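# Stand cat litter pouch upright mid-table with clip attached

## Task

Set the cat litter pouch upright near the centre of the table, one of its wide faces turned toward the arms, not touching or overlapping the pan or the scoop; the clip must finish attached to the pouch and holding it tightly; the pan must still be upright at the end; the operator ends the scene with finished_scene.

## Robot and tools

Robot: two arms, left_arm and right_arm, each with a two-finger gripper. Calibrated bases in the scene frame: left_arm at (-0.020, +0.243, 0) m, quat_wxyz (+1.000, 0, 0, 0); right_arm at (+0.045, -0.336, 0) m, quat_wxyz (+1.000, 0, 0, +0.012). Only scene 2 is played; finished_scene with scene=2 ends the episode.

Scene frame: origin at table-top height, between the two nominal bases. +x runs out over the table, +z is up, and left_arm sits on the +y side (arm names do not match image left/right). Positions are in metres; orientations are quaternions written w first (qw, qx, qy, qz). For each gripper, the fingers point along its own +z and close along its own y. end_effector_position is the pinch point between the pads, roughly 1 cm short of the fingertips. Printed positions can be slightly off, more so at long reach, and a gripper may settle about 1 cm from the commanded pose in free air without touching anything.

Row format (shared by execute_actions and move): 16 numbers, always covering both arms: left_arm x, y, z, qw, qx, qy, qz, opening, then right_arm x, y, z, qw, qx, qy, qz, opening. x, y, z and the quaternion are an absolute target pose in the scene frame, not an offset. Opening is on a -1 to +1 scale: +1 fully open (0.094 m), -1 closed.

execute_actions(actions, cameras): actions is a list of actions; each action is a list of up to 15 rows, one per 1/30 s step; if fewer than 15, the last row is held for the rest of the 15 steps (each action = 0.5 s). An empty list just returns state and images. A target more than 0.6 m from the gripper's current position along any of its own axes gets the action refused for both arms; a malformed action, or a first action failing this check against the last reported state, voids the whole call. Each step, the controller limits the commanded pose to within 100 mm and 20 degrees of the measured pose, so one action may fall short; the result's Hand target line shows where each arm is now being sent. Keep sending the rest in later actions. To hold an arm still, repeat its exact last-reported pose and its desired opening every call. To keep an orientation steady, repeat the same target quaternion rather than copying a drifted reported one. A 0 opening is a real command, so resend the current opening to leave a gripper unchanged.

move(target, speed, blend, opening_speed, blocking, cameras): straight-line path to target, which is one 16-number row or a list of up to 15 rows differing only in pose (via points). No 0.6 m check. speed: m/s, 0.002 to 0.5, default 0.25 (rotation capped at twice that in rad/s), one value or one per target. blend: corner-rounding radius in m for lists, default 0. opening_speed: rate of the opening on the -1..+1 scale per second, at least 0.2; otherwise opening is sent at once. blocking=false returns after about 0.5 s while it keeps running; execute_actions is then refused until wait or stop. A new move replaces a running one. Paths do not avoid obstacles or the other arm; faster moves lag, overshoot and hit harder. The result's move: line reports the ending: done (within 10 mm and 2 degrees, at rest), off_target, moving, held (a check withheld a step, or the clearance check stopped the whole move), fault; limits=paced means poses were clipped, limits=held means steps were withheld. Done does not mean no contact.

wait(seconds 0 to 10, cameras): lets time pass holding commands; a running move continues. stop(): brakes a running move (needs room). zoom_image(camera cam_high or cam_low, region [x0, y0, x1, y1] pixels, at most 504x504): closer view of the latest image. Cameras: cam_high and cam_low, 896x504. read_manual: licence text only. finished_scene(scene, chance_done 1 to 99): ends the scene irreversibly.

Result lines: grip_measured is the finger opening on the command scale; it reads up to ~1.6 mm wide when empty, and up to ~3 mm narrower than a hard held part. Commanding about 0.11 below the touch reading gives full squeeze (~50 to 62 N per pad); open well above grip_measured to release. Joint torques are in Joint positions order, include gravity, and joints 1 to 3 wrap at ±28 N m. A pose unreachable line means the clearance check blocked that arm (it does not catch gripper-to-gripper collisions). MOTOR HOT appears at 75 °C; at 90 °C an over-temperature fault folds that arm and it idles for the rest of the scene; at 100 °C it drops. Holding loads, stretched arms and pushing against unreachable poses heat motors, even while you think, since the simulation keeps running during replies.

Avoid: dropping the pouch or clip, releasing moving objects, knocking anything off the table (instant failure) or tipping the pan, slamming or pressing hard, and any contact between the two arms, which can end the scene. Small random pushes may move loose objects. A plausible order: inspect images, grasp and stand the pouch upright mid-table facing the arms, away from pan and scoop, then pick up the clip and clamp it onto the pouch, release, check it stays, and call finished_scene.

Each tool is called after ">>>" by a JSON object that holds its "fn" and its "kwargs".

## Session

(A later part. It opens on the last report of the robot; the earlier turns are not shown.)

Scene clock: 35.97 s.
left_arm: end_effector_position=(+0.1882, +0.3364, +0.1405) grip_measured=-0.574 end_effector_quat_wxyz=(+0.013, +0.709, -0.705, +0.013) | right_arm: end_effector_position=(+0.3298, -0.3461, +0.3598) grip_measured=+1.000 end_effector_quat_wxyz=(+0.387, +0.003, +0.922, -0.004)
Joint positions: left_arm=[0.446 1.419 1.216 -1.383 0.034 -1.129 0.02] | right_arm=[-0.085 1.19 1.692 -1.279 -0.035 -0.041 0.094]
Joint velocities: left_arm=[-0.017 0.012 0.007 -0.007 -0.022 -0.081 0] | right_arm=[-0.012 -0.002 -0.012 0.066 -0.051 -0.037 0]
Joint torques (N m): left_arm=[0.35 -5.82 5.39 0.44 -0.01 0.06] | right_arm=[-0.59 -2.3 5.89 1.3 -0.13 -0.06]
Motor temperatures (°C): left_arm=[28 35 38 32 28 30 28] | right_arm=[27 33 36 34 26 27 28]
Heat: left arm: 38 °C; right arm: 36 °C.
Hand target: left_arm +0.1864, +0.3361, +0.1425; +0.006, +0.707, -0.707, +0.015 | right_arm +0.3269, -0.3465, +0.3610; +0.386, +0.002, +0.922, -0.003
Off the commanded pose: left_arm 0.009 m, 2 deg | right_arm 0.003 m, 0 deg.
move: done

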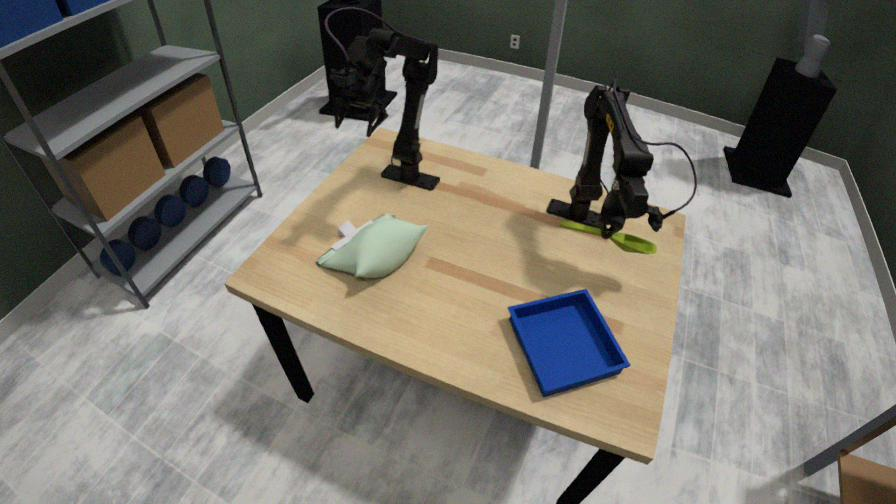

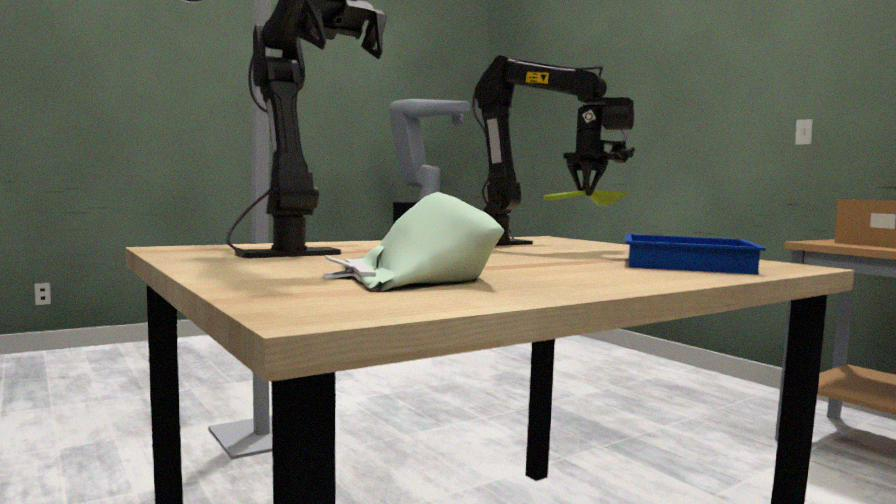

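>>> {"fn": "move", "kwargs": {"target": [[0.18, 0.34, 0.06, 0, -0.7071, 0.7071, 0, -0.72, 0.3269, -0.3466, 0.3610, 0.386, 0.002, 0.922, -0.003, 1.0], [0.18, 0.34, 0.024, 0, -0.7071, 0.7071, 0, -0.72, 0.3269, -0.3466, 0.3610, 0.386, 0.002, 0.922, -0.003, 1.0]], "speed": [0.15, 0.04]}}

>>> {"fn": "zoom_image", "kwargs": {"camera": "cam_low", "region": [500, 130, 680, 280]}}

Scene clock: 38.23 s.
left_arm: end_effector_position=(+0.1818, +0.3377, +0.0293) grip_measured=-0.574 end_effector_quat_wxyz=(-0.003, +0.708, -0.707, +0.007) | right_arm: end_effector_position=(+0.3298, -0.3461, +0.3598) grip_measured=+1.000 end_effector_quat_wxyz=(+0.387, +0.003, +0.922, -0.004)
Joint positions: left_arm=[0.446 1.459 0.797 -0.899 0.012 -1.126 0.02] | right_arm=[-0.085 1.19 1.692 -1.279 -0.035 -0.041 0.094]
Joint velocities: left_arm=[-0.022 -0.002 0.042 0.022 0.007 -0.022 0] | right_arm=[0.002 0.007 -0.007 0.022 -0.022 0.007 0]
Joint torques (N m): left_arm=[0.44 -3.22 4.72 0.59 -0.14 0.03] | right_arm=[-0.62 -2.26 5.75 1.37 -0.13 -0.07]
Motor temperatures (°C): left_arm=[28 34 38 32 28 30 29] | right_arm=[27 33 36 34 26 27 28]
Heat: left arm: 38 °C; right arm: 36 °C.
Hand target: left_arm +0.1788, +0.3394, +0.0241; +0.000, +0.707, -0.707, +0.000 | right_arm +0.3269, -0.3465, +0.3610; +0.386, +0.002, +0.922, -0.003
Off the commanded pose: left_arm 0.006 m, 1 deg | right_arm 0.003 m, 0 deg.
move: done

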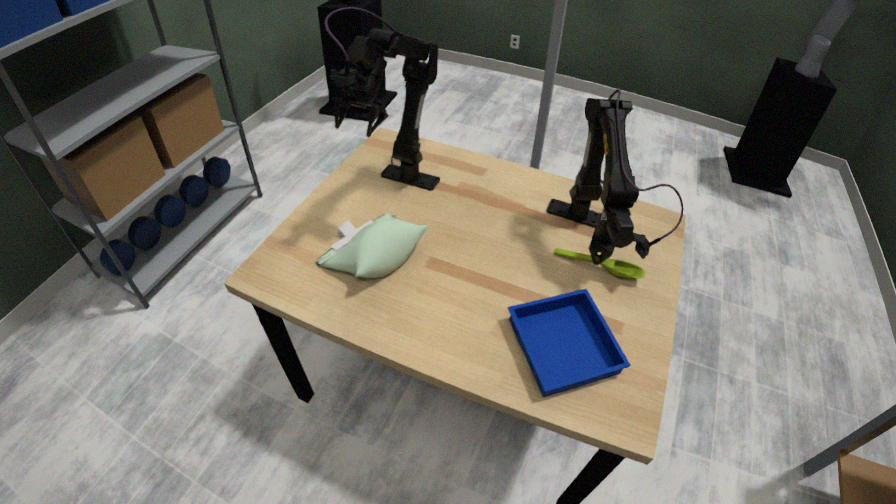

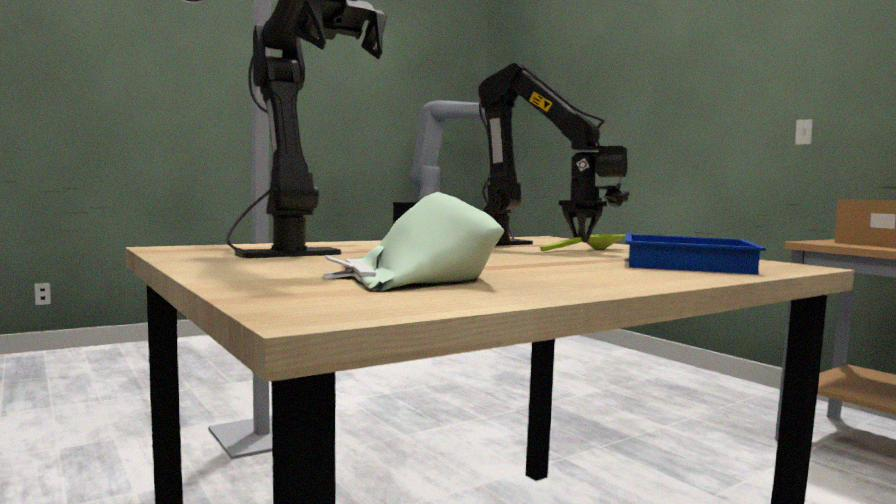

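Scaled by 2.800.

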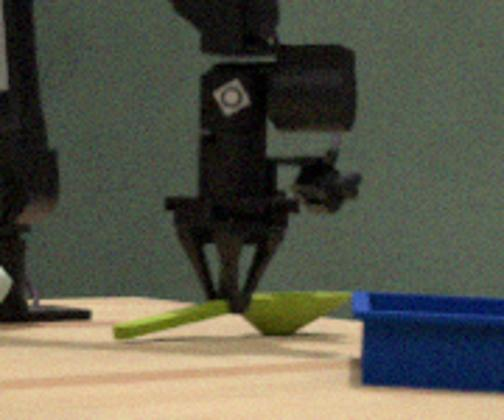

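>>> {"fn": "move", "kwargs": {"target": [0.18, 0.34, 0.024, 0, -0.7071, 0.7071, 0, 0.0, 0.3269, -0.3466, 0.3610, 0.386, 0.002, 0.922, -0.003, 1.0], "speed": 0.05, "opening_speed": 1.0, "cameras": ["cam_low"]}}

>>> {"fn": "zoom_image", "kwargs": {"camera": "cam_low", "region": [500, 130, 680, 280]}}

Scene clock: 39.30 s.
left_arm: end_effector_position=(+0.1820, +0.3378, +0.0279) grip_measured=-0.001 end_effector_quat_wxyz=(-0.001, +0.707, -0.707, +0.007) | right_arm: end_effector_position=(+0.3298, -0.3461, +0.3598) grip_measured=+1.000 end_effector_quat_wxyz=(+0.387, +0.003, +0.922, -0.004)
Joint positions: left_arm=[0.446 1.466 0.797 -0.895 0.012 -1.126 0.047] | right_arm=[-0.085 1.19 1.692 -1.279 -0.035 -0.041 0.094]
Joint velocities: left_arm=[-0.017 -0.027 -0.002 0.007 -0.066 0.066 0.001] | right_arm=[0.022 0.002 0.012 -0.022 0.081 -0.007 0]
Joint torques (N m): left_arm=[0.34 -3.41 5.04 0.53 -0.16 0.02] | right_arm=[-0.68 -2.09 5.9 1.35 -0.1 -0.08]
Motor temperatures (°C): left_arm=[28 34 38 32 28 30 29] | right_arm=[27 33 36 34 26 27 28]
Heat: left arm: 38 °C; right arm: 36 °C.
Hand target: left_arm +0.1799, +0.3399, +0.0241; +0.000, +0.707, -0.707, +0.000 | right_arm +0.3269, -0.3465, +0.3610; +0.386, +0.002, +0.922, -0.003
Off the commanded pose: left_arm 0.005 m, 1 deg | right_arm 0.003 m, 0 deg.
move: done
Images, in order (width x height): cam_low 896x504.

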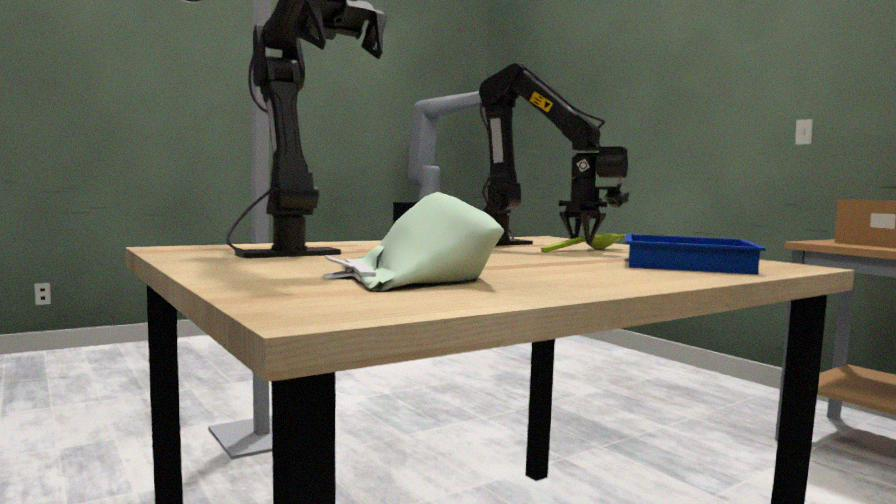

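Scaled by 2.800.

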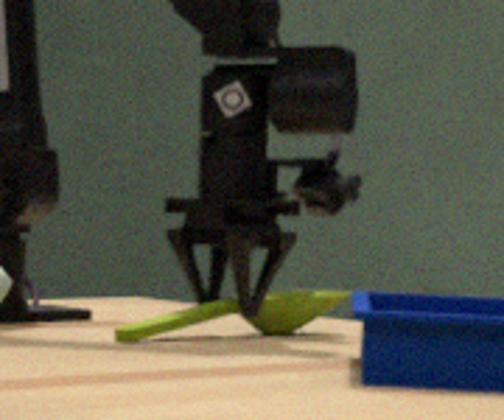

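>>> {"fn": "move", "kwargs": {"target": [[0.18, 0.34, 0.14, 0, -0.7071, 0.7071, 0, 0.0, 0.36, -0.44, 0.24, 0.1955, 0.1140, 0.9240, 0.3079, -0.15], [0.18, 0.34, 0.24, 0, -0.7071, 0.7071, 0, 0.0, 0.395, -0.48, 0.10, 0.0782, 0.1355, 0.8553, 0.4938, -0.15]], "speed": 0.2, "blend": 0.04}}

>>> {"fn": "zoom_image", "kwargs": {"camera": "cam_high", "region": [290, 170, 450, 290]}}

>>> {"fn": "zoom_image", "kwargs": {"camera": "cam_low", "region": [230, 150, 450, 310]}}

Scene clock: 44.03 s.
left_arm: end_effector_position=(+0.1853, +0.3394, +0.2323) grip_measured=-0.001 end_effector_quat_wxyz=(-0.082, +0.704, -0.704, +0.035) | right_arm: end_effector_position=(+0.3888, -0.4798, +0.0937) grip_measured=-0.148 end_effector_quat_wxyz=(+0.100, +0.169, +0.866, +0.460)
Joint positions: left_arm=[0.446 1.312 1.492 -1.572 0.012 -1.125 0.047] | right_arm=[-0.802 2.27 1.765 -1.561 -0.885 -0.631 0.04]
Joint velocities: left_arm=[0.017 -0.012 -0.002 0.066 0.051 -0.007 -0.002] | right_arm=[-0.012 -0.012 -0.012 0.022 -0.051 0.022 0]
Joint torques (N m): left_arm=[0.27 -3.55 7.66 0.66 -0.12 0.05] | right_arm=[-0.91 -9.85 7.06 -0.68 -0.76 -0.19]
Motor temperatures (°C): left_arm=[28 33 38 31 28 30 28] | right_arm=[27 34 36 34 26 27 28]
Heat: left arm: 38 °C; right arm: 36 °C.
Hand target: left_arm +0.1825, +0.3411, +0.2384; -0.090, +0.703, -0.704, +0.032 | right_arm +0.3942, -0.4855, +0.0967; +0.118, +0.165, +0.864, +0.462
Off the commanded pose: left_arm 0.009 m, 10 deg | right_arm 0.009 m, 6 deg.
joint sent to its limit (left arm) — joint 4 (wrist pitch), lower limit. The joint targets are off in orientation, not in position.
joint sent to its limit (right arm) — joint 4 (wrist pitch), lower limit. The joint targets are off in position and orientation.
move: off_target (left_arm, right_arm)

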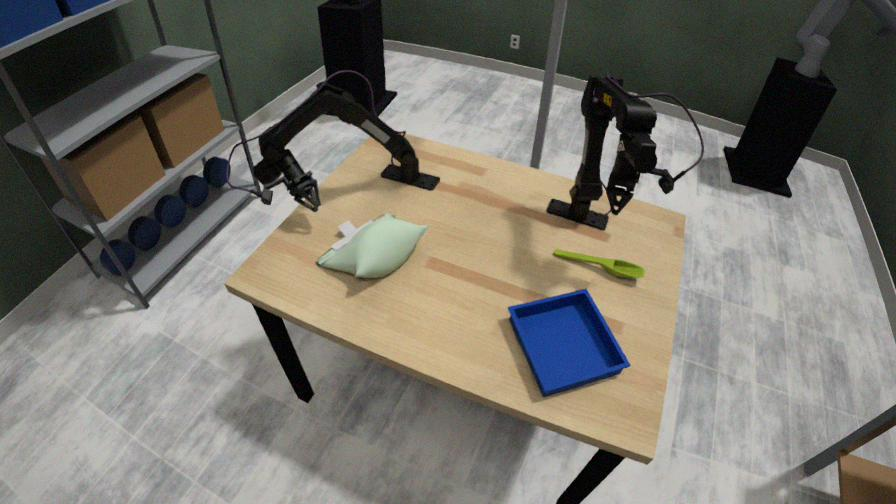

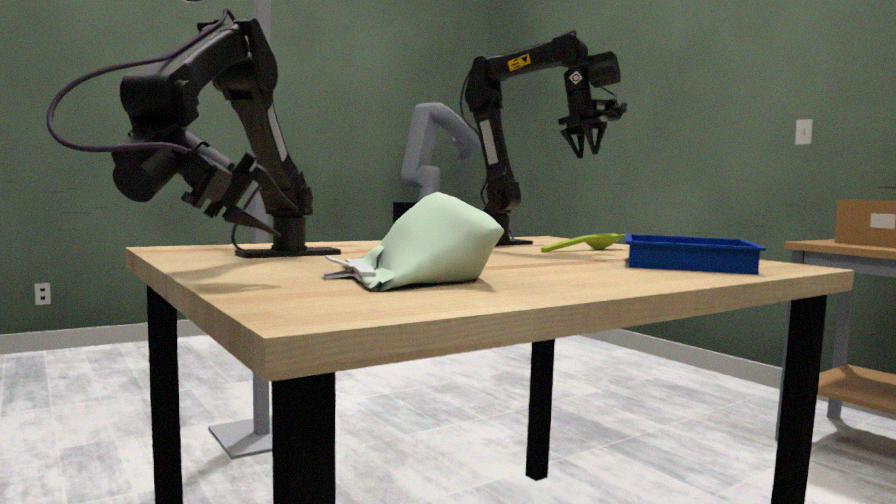

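Scaled by 3.150.

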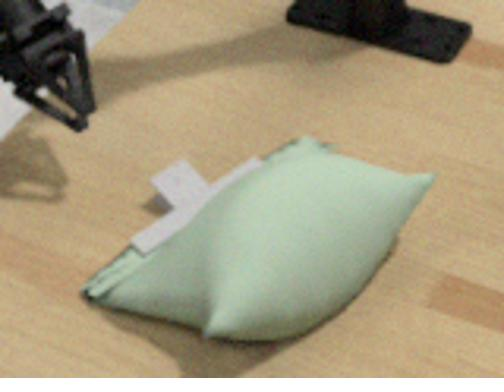

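Scaled by 2.291.

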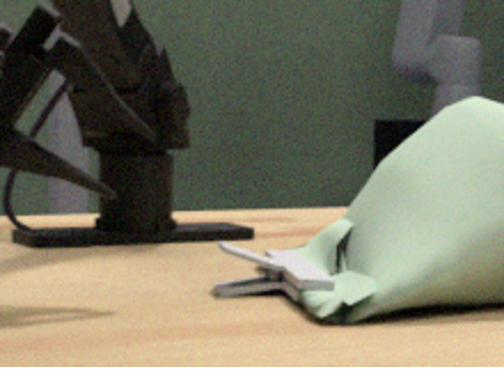

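>>> {"fn": "zoom_image", "kwargs": {"camera": "cam_low", "region": [180, 150, 320, 260]}}

>>> {"fn": "zoom_image", "kwargs": {"camera": "cam_high", "region": [250, 130, 340, 230]}}

Scaled by 3.600.

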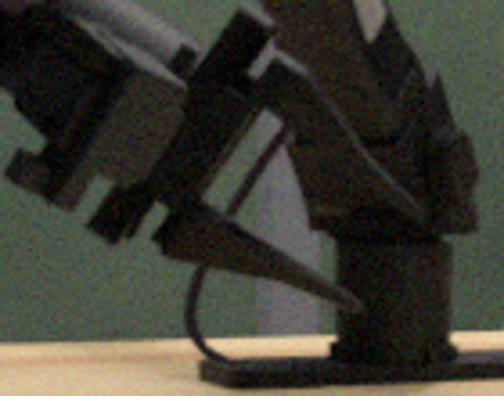

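Scaled by 5.040.

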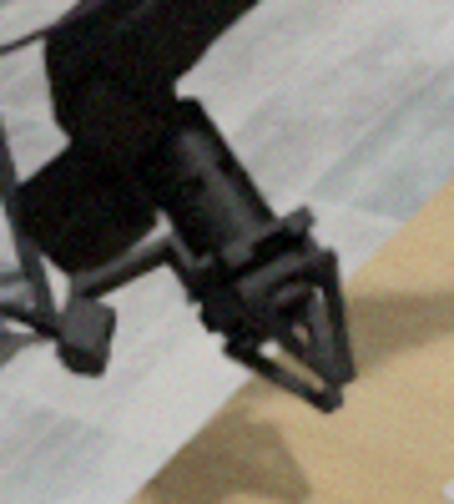

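>>> {"fn": "move", "kwargs": {"target": [[0.1853, 0.3394, 0.2323, -0.082, 0.704, -0.704, 0.035, 0.0, 0.37, -0.44, 0.15, 0.2086, -0.5718, 0.7784, 0.1532, 0.6], [0.1853, 0.3394, 0.2323, -0.082, 0.704, -0.704, 0.035, 0.0, 0.378, -0.400, 0.10, 0.2086, -0.5718, 0.7784, 0.1532, 0.6]], "speed": 0.15, "blend": 0.02}}

>>> {"fn": "zoom_image", "kwargs": {"camera": "cam_high", "region": [290, 150, 430, 280]}}

>>> {"fn": "zoom_image", "kwargs": {"camera": "cam_low", "region": [240, 130, 440, 300]}}

Scene clock: 60.87 s.
left_arm: end_effector_position=(+0.1852, +0.3394, +0.2323) grip_measured=-0.001 end_effector_quat_wxyz=(-0.082, +0.704, -0.705, +0.035) | right_arm: end_effector_position=(+0.3809, -0.4022, +0.0950) grip_measured=+0.598 end_effector_quat_wxyz=(+0.200, -0.574, +0.778, +0.159)
Joint positions: left_arm=[0.446 1.312 1.492 -1.572 0.012 -1.125 0.047] | right_arm=[-0.477 1.91 1.479 -1.247 -0.507 -1.753 0.075]
Joint velocities: left_arm=[-0.002 -0.002 -0.002 -0.081 0.051 -0.007 0.001] | right_arm=[-0.007 0.002 -0.007 -0.007 0.037 0.007 0]
Joint torques (N m): left_arm=[-0.03 -2.78 6.12 0.76 0 -0.05] | right_arm=[0.21 -10.66 4.3 -0.03 -0.56 0.04]
Motor temperatures (°C): left_arm=[28 32 39 31 28 30 28] | right_arm=[27 41 36 31 26 27 28]
Heat: left arm: 39 °C; right arm: 41 °C.
Hand target: left_arm +0.1853, +0.3394, +0.2323; -0.082, +0.704, -0.704, +0.035 | right_arm +0.3800, -0.3977, +0.1008; +0.210, -0.573, +0.776, +0.157
Off the commanded pose: left_arm 0.000 m, 0 deg | right_arm 0.006 m, 1 deg.
move: done

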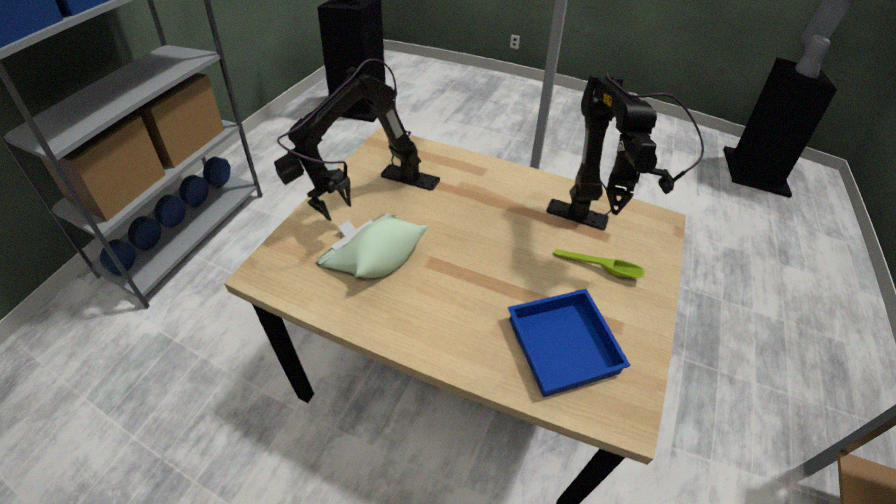

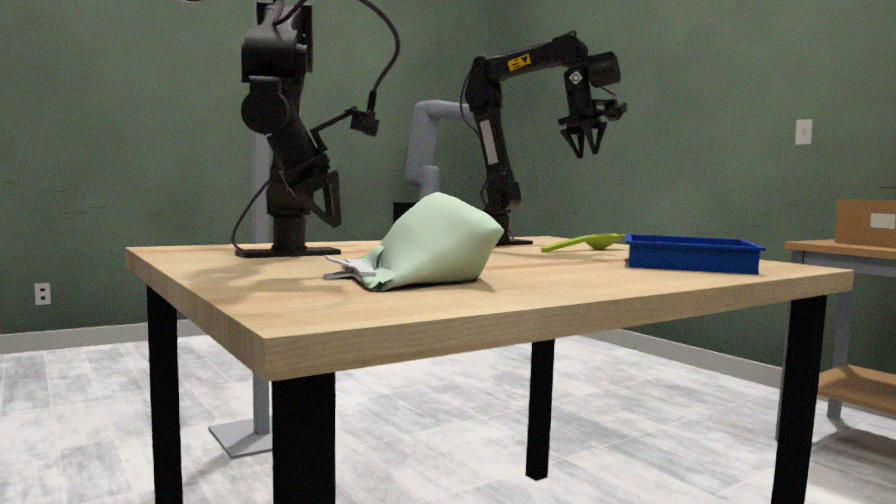

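Scaled by 3.600.

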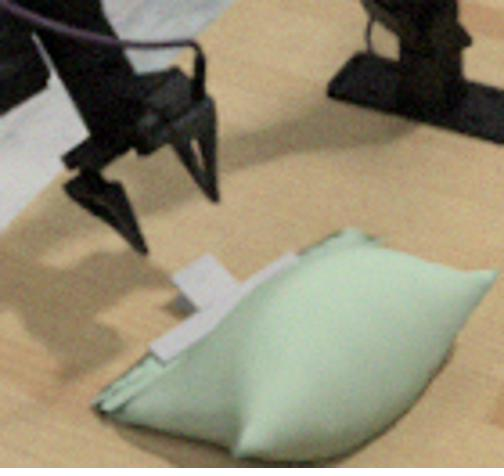

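Scaled by 2.520.

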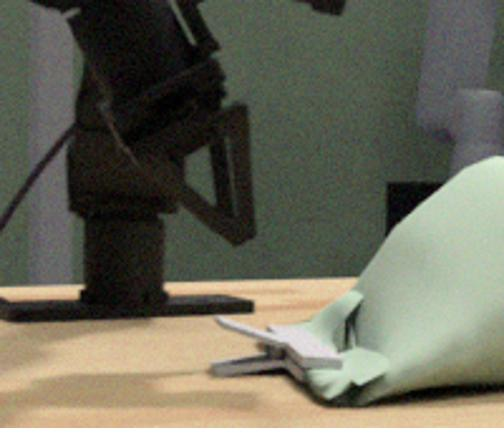

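>>> {"fn": "execute_actions", "kwargs": {"actions": []}}

Scene clock: 61.80 s.
left_arm: end_effector_position=(+0.1852, +0.3394, +0.2323) grip_measured=-0.001 end_effector_quat_wxyz=(-0.082, +0.704, -0.705, +0.035) | right_arm: end_effector_position=(+0.3811, -0.4023, +0.0949) grip_measured=+0.598 end_effector_quat_wxyz=(+0.200, -0.574, +0.778, +0.159)
Joint positions: left_arm=[0.446 1.312 1.492 -1.572 0.012 -1.125 0.047] | right_arm=[-0.477 1.91 1.479 -1.246 -0.507 -1.753 0.075]
Joint velocities: left_arm=[-0.007 0.012 -0.012 -0.022 -0.095 0.022 -0.001] | right_arm=[0.007 -0.002 0.007 0.095 -0.022 -0.022 0.001]
Joint torques (N m): left_arm=[-0.12 -3 6.12 0.79 -0.04 0.02] | right_arm=[0.2 -10.89 4.36 0.01 -0.57 0.02]
Motor temperatures (°C): left_arm=[28 31 39 31 28 30 28] | right_arm=[27 41 36 31 26 27 28]
Heat: left arm: 39 °C; right arm: 41 °C.
Hand target: left_arm +0.1853, +0.3394, +0.2323; -0.082, +0.704, -0.704, +0.035 | right_arm +0.3800, -0.3977, +0.1008; +0.210, -0.573, +0.776, +0.157
Tool commands: left_gripper/opening=+0.0 right_gripper/opening=+0.6
Off the commanded pose: left_arm 0.000 m, 0 deg | right_arm 0.006 m, 1 deg.

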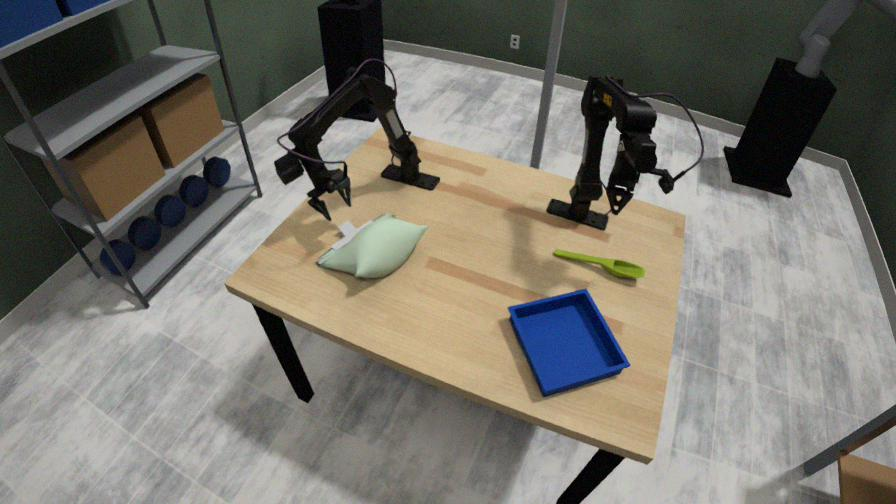

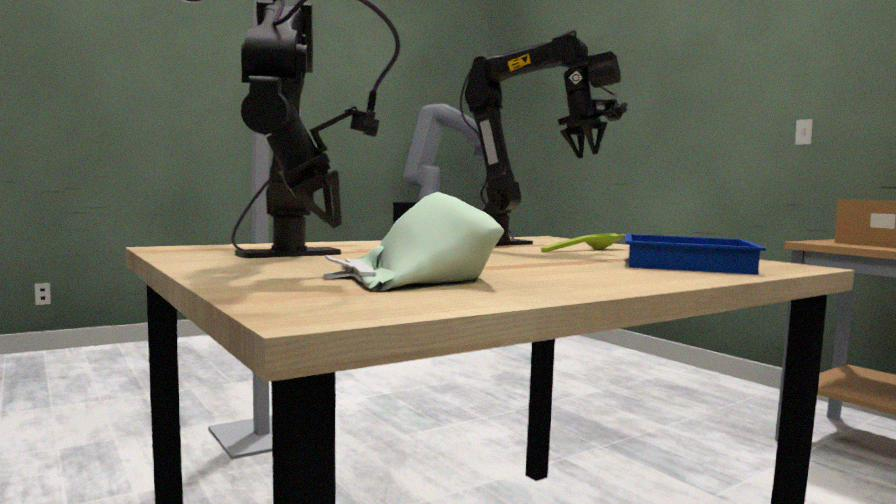

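>>> {"fn": "zoom_image", "kwargs": {"camera": "cam_low", "region": [290, 180, 520, 310]}}

>>> {"fn": "zoom_image", "kwargs": {"camera": "cam_high", "region": [290, 170, 450, 290]}}

Scaled by 2.191.

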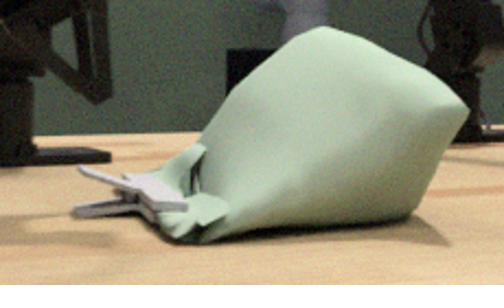

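Scaled by 3.150.

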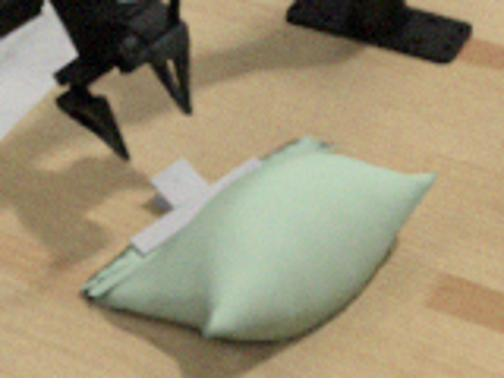

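>>> {"fn": "move", "kwargs": {"target": [0.1853, 0.3394, 0.2323, -0.082, 0.704, -0.704, 0.035, 0.0, 0.383, -0.392, 0.050, 0.2086, -0.5718, 0.7784, 0.1532, 0.6], "speed": 0.08}}

Scene clock: 64.57 s.
left_arm: end_effector_position=(+0.1852, +0.3394, +0.2323) grip_measured=-0.001 end_effector_quat_wxyz=(-0.082, +0.704, -0.705, +0.035) | right_arm: end_effector_position=(+0.3860, -0.3986, +0.0580) grip_measured=+0.598 end_effector_quat_wxyz=(+0.210, -0.575, +0.778, +0.138)
Joint positions: left_arm=[0.446 1.312 1.492 -1.572 0.012 -1.125 0.047] | right_arm=[-0.461 1.911 1.333 -1.038 -0.507 -1.722 0.075]
Joint velocities: left_arm=[0.002 0.007 -0.012 0.007 -0.022 -0.007 0] | right_arm=[0.017 0.007 -0.017 0.022 0.081 0.037 0.002]
Joint torques (N m): left_arm=[-0.06 -2.74 6.08 0.74 -0.04 0] | right_arm=[0.7 -7.53 4.42 0.06 -0.46 0.05]
Motor temperatures (°C): left_arm=[28 31 39 31 28 30 28] | right_arm=[27 40 36 31 26 27 28]
Heat: left arm: 39 °C; right arm: 40 °C.
Hand target: left_arm +0.1853, +0.3394, +0.2323; -0.082, +0.704, -0.704, +0.035 | right_arm +0.3831, -0.3921, +0.0503; +0.209, -0.572, +0.778, +0.154
Off the commanded pose: left_arm 0.000 m, 0 deg | right_arm 0.011 m, 2 deg.
move: off_target (right_arm)

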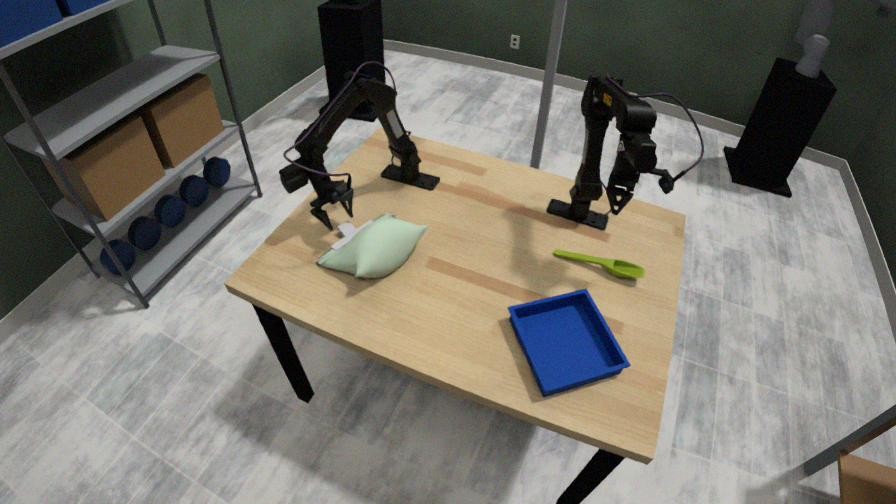

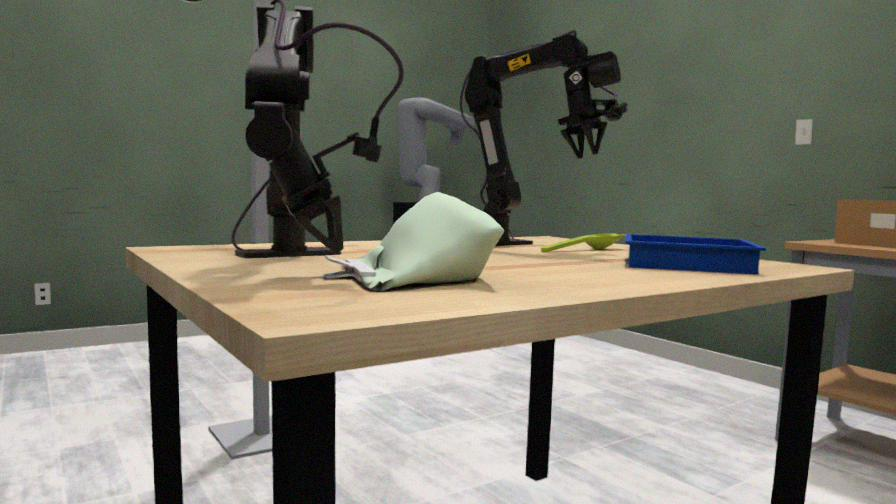

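>>> {"fn": "zoom_image", "kwargs": {"camera": "cam_high", "region": [300, 180, 420, 270]}}

>>> {"fn": "zoom_image", "kwargs": {"camera": "cam_low", "region": [270, 190, 430, 310]}}

Scaled by 4.200.

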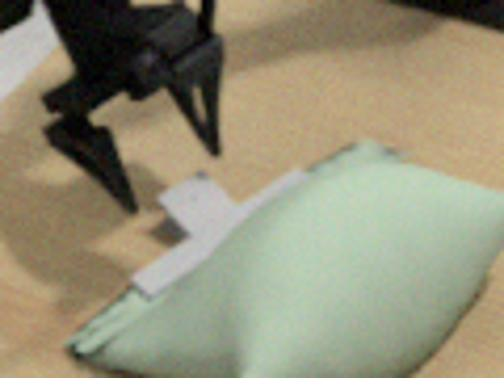

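Scaled by 3.150.

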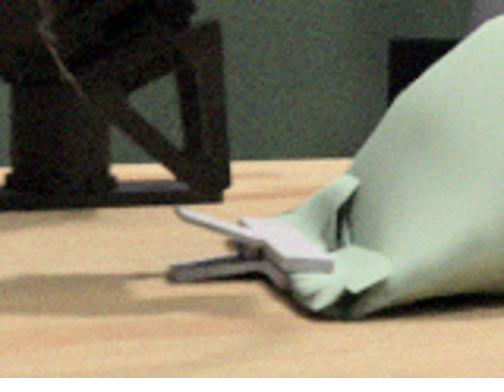

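>>> {"fn": "move", "kwargs": {"target": [0.1853, 0.3394, 0.2323, -0.082, 0.704, -0.704, 0.035, 0.0, 0.3800, -0.388, 0.026, 0.2086, -0.5718, 0.7784, 0.1532, 0.6], "speed": 0.05, "cameras": ["cam_high", "cam_low"]}}

>>> {"fn": "zoom_image", "kwargs": {"camera": "cam_high", "region": [300, 180, 420, 270]}}

>>> {"fn": "zoom_image", "kwargs": {"camera": "cam_low", "region": [290, 210, 420, 300]}}

Scene clock: 66.77 s.
left_arm: end_effector_position=(+0.1852, +0.3394, +0.2323) grip_measured=-0.001 end_effector_quat_wxyz=(-0.082, +0.704, -0.705, +0.035) | right_arm: end_effector_position=(+0.3835, -0.3947, +0.0333) grip_measured=+0.598 end_effector_quat_wxyz=(+0.210, -0.575, +0.779, +0.138)
Joint positions: left_arm=[0.446 1.312 1.492 -1.572 0.012 -1.125 0.047] | right_arm=[-0.454 1.932 1.256 -0.937 -0.507 -1.712 0.075]
Joint velocities: left_arm=[0.017 -0.002 -0.012 -0.051 0.022 -0.154 -0.001] | right_arm=[-0.012 0.002 -0.017 -0.051 -0.051 -0.051 0.001]
Joint torques (N m): left_arm=[-0.03 -2.81 6.13 0.79 -0.02 -0.09] | right_arm=[0.53 -7.15 4.21 0.11 -0.53 0.03]
Motor temperatures (°C): left_arm=[28 31 39 31 28 30 28] | right_arm=[27 40 36 31 26 27 28]
Heat: left arm: 39 °C; right arm: 40 °C.
Hand target: left_arm +0.1853, +0.3394, +0.2323; -0.082, +0.704, -0.704, +0.035 | right_arm +0.3801, -0.3879, +0.0262; +0.209, -0.572, +0.778, +0.153
Off the commanded pose: left_arm 0.000 m, 0 deg | right_arm 0.011 m, 2 deg.
move: off_target (right_arm)

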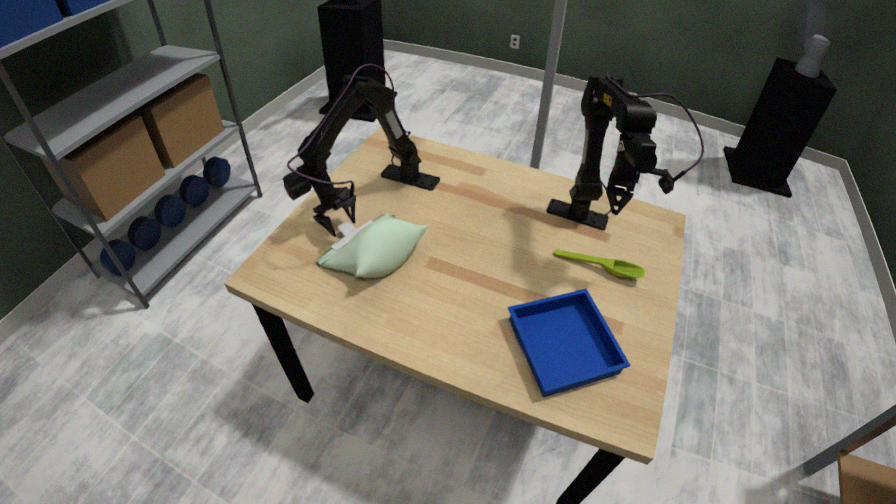

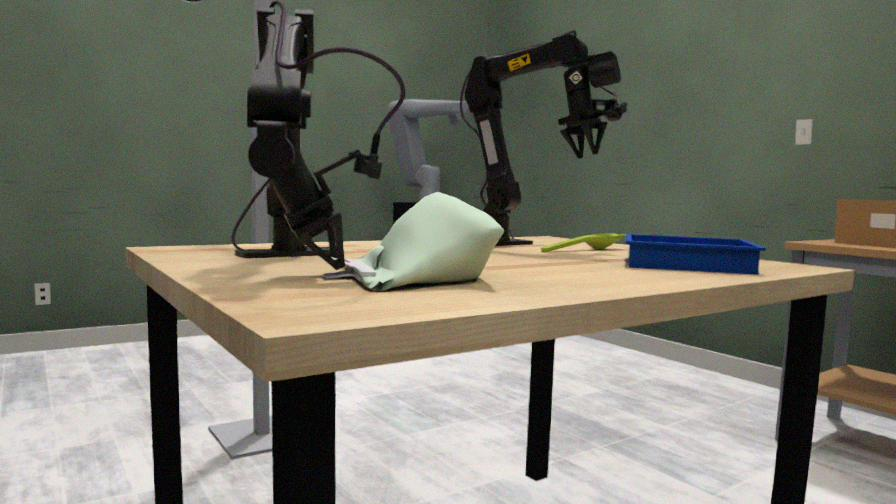

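Scaled by 4.200.

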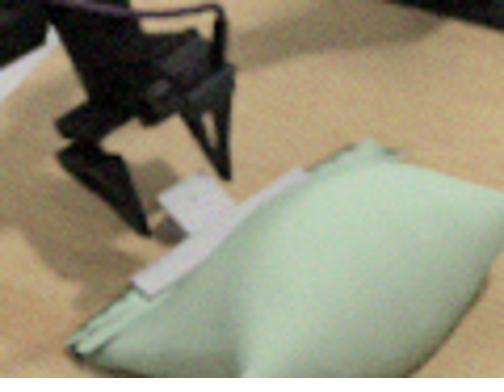

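Scaled by 3.877.

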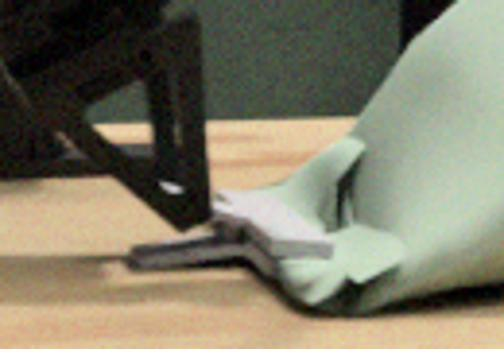

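>>> {"fn": "move", "kwargs": {"target": [0.1853, 0.3394, 0.2323, -0.082, 0.704, -0.704, 0.035, 0.0, 0.3793, -0.3836, 0.0117, 0.2086, -0.5718, 0.7784, 0.1532, 0.6], "speed": 0.03, "cameras": ["cam_high", "cam_low"]}}

>>> {"fn": "zoom_image", "kwargs": {"camera": "cam_high", "region": [300, 180, 420, 270]}}

>>> {"fn": "zoom_image", "kwargs": {"camera": "cam_low", "region": [290, 210, 420, 300]}}

Scene clock: 68.47 s.
left_arm: end_effector_position=(+0.1852, +0.3394, +0.2323) grip_measured=-0.001 end_effector_quat_wxyz=(-0.082, +0.704, -0.705, +0.035) | right_arm: end_effector_position=(+0.3833, -0.3908, +0.0193) grip_measured=+0.598 end_effector_quat_wxyz=(+0.210, -0.575, +0.779, +0.137)
Joint positions: left_arm=[0.446 1.312 1.492 -1.572 0.012 -1.125 0.047] | right_arm=[-0.443 1.947 1.216 -0.874 -0.507 -1.699 0.075]
Joint velocities: left_arm=[0.002 -0.007 0.027 -0.037 0.007 -0.066 0] | right_arm=[0.012 -0.012 0.007 0.066 0.007 0.022 0.001]
Joint torques (N m): left_arm=[0.08 -2.85 5.96 0.77 -0.02 -0.01] | right_arm=[0.79 -7.27 3.96 0.08 -0.54 0.03]
Motor temperatures (°C): left_arm=[28 31 39 31 28 30 28] | right_arm=[27 40 35 30 26 27 28]
Heat: left arm: 39 °C; right arm: 40 °C.
Hand target: left_arm +0.1853, +0.3394, +0.2323; -0.082, +0.704, -0.704, +0.035 | right_arm +0.3793, -0.3836, +0.0118; +0.208, -0.572, +0.779, +0.153
Off the commanded pose: left_arm 0.000 m, 0 deg | right_arm 0.011 m, 2 deg.
move: off_target (right_arm)

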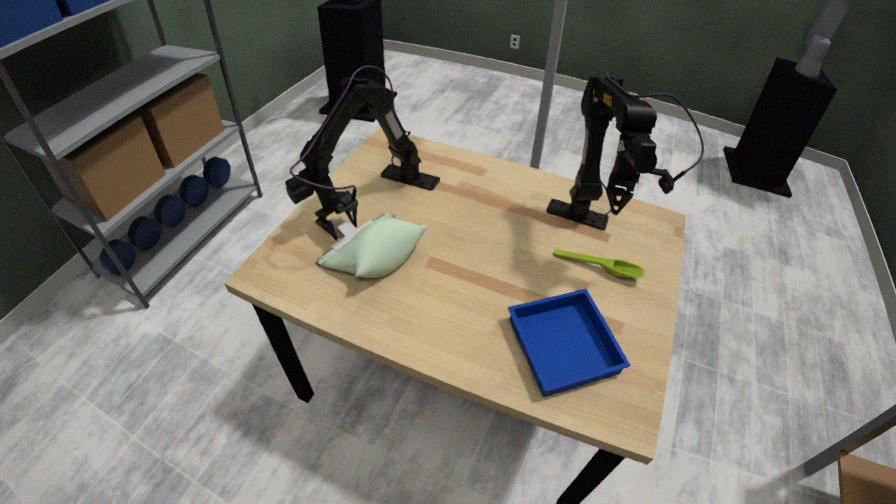

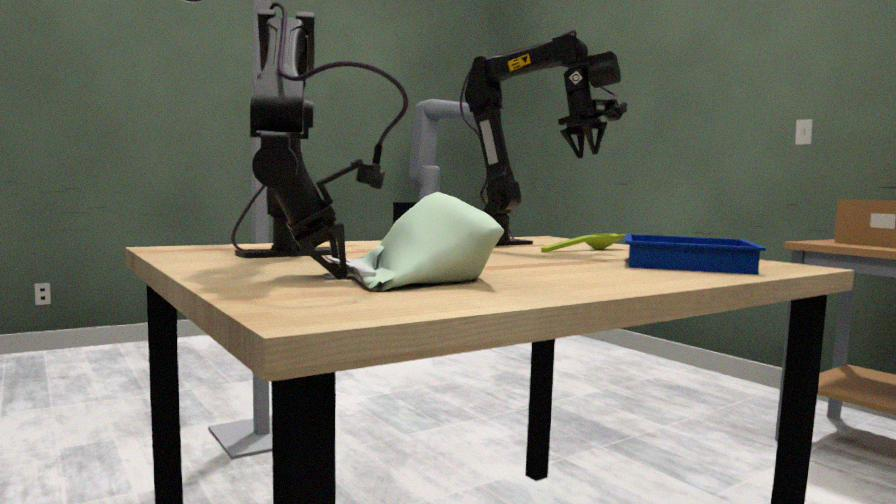

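Scaled by 4.200.

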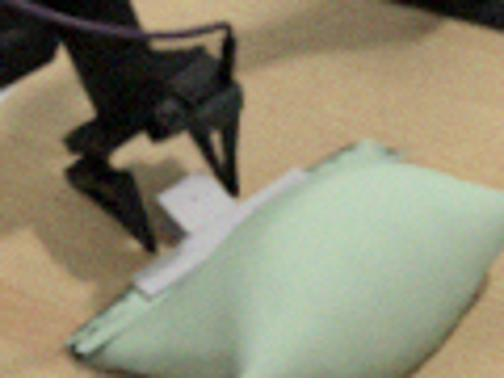

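Scaled by 3.877.

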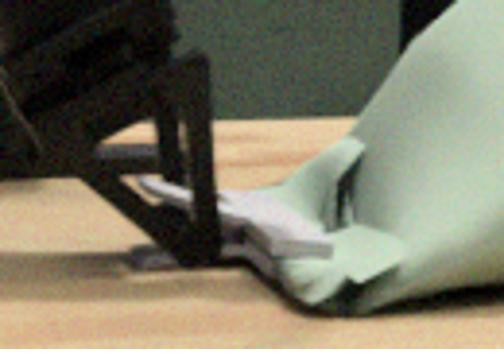

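>>> {"fn": "move", "kwargs": {"target": [0.1853, 0.3394, 0.2323, -0.082, 0.704, -0.704, 0.035, 0.0, 0.3793, -0.3836, 0.0117, 0.2086, -0.5718, 0.7784, 0.1532, -0.04], "speed": 0.03, "opening_speed": 0.5, "cameras": ["cam_high", "cam_low"]}}

>>> {"fn": "zoom_image", "kwargs": {"camera": "cam_high", "region": [300, 180, 420, 270]}}

>>> {"fn": "zoom_image", "kwargs": {"camera": "cam_low", "region": [290, 210, 420, 300]}}

Scene clock: 70.27 s.
left_arm: end_effector_position=(+0.1852, +0.3394, +0.2323) grip_measured=-0.001 end_effector_quat_wxyz=(-0.082, +0.704, -0.705, +0.035) | right_arm: end_effector_position=(+0.3806, -0.3898, +0.0186) grip_measured=-0.038 end_effector_quat_wxyz=(+0.207, -0.573, +0.780, +0.142)
Joint positions: left_arm=[0.446 1.312 1.492 -1.572 0.012 -1.125 0.047] | right_arm=[-0.443 1.947 1.213 -0.882 -0.505 -1.699 0.045]
Joint velocities: left_arm=[0.012 0.017 0.007 -0.022 -0.007 -0.007 -0.001] | right_arm=[0.002 -0.007 0.012 -0.051 -0.037 -0.022 0.001]
Joint torques (N m): left_arm=[0.05 -2.82 6.06 0.74 -0.05 -0.01] | right_arm=[0.83 -7.35 4.19 0.21 -0.51 0.08]
Motor temperatures (°C): left_arm=[28 31 39 31 28 30 28] | right_arm=[27 40 35 30 26 27 28]
Heat: left arm: 39 °C; right arm: 40 °C.
Hand target: left_arm +0.1853, +0.3394, +0.2323; -0.082, +0.704, -0.704, +0.035 | right_arm +0.3792, -0.3836, +0.0118; +0.208, -0.572, +0.779, +0.153
Off the commanded pose: left_arm 0.000 m, 0 deg | right_arm 0.009 m, 1 deg.
move: done

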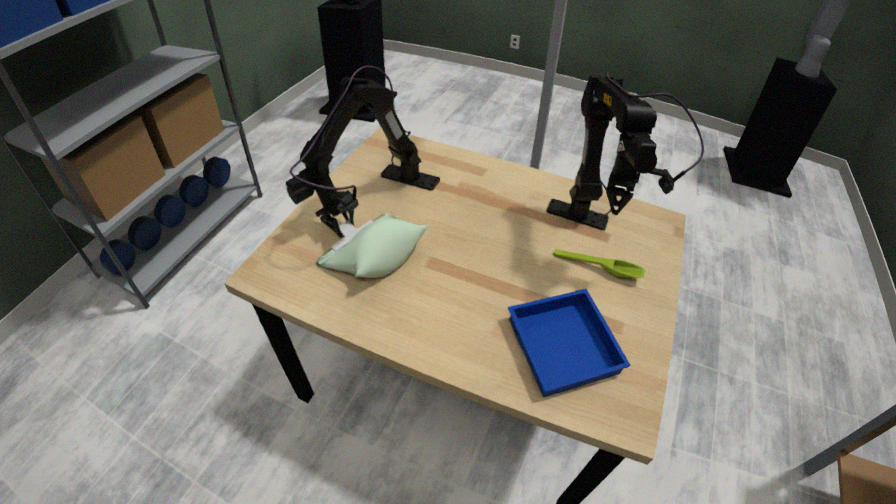

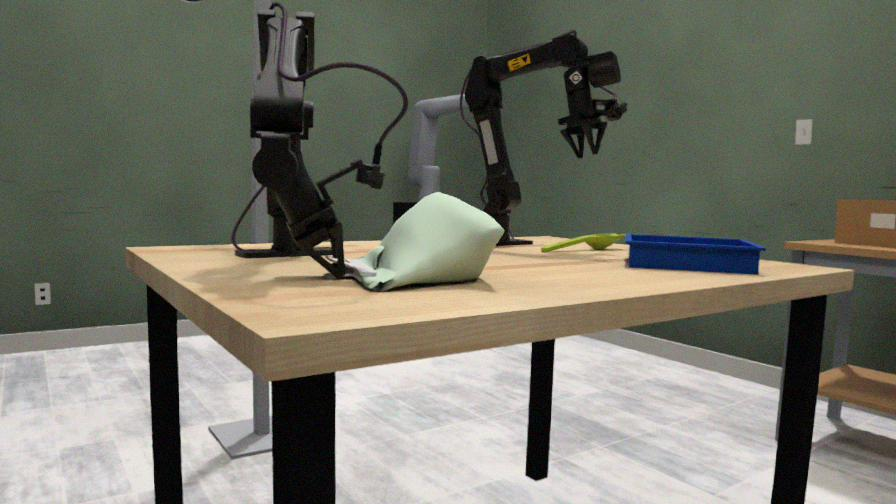

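Scaled by 4.200.

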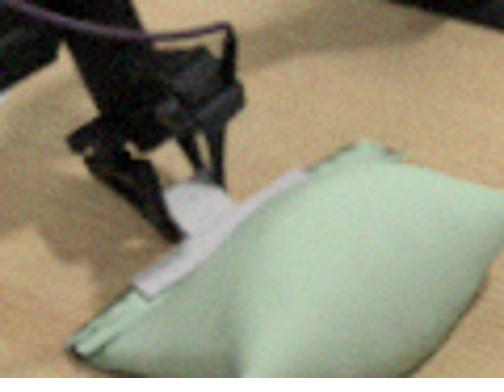

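Scaled by 3.877.

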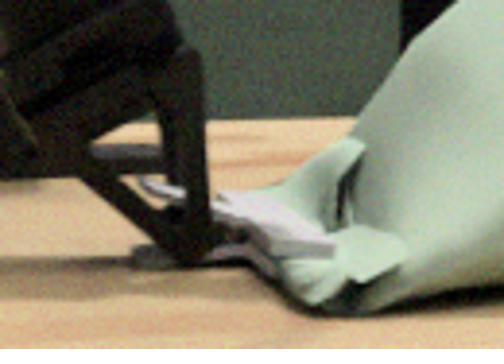

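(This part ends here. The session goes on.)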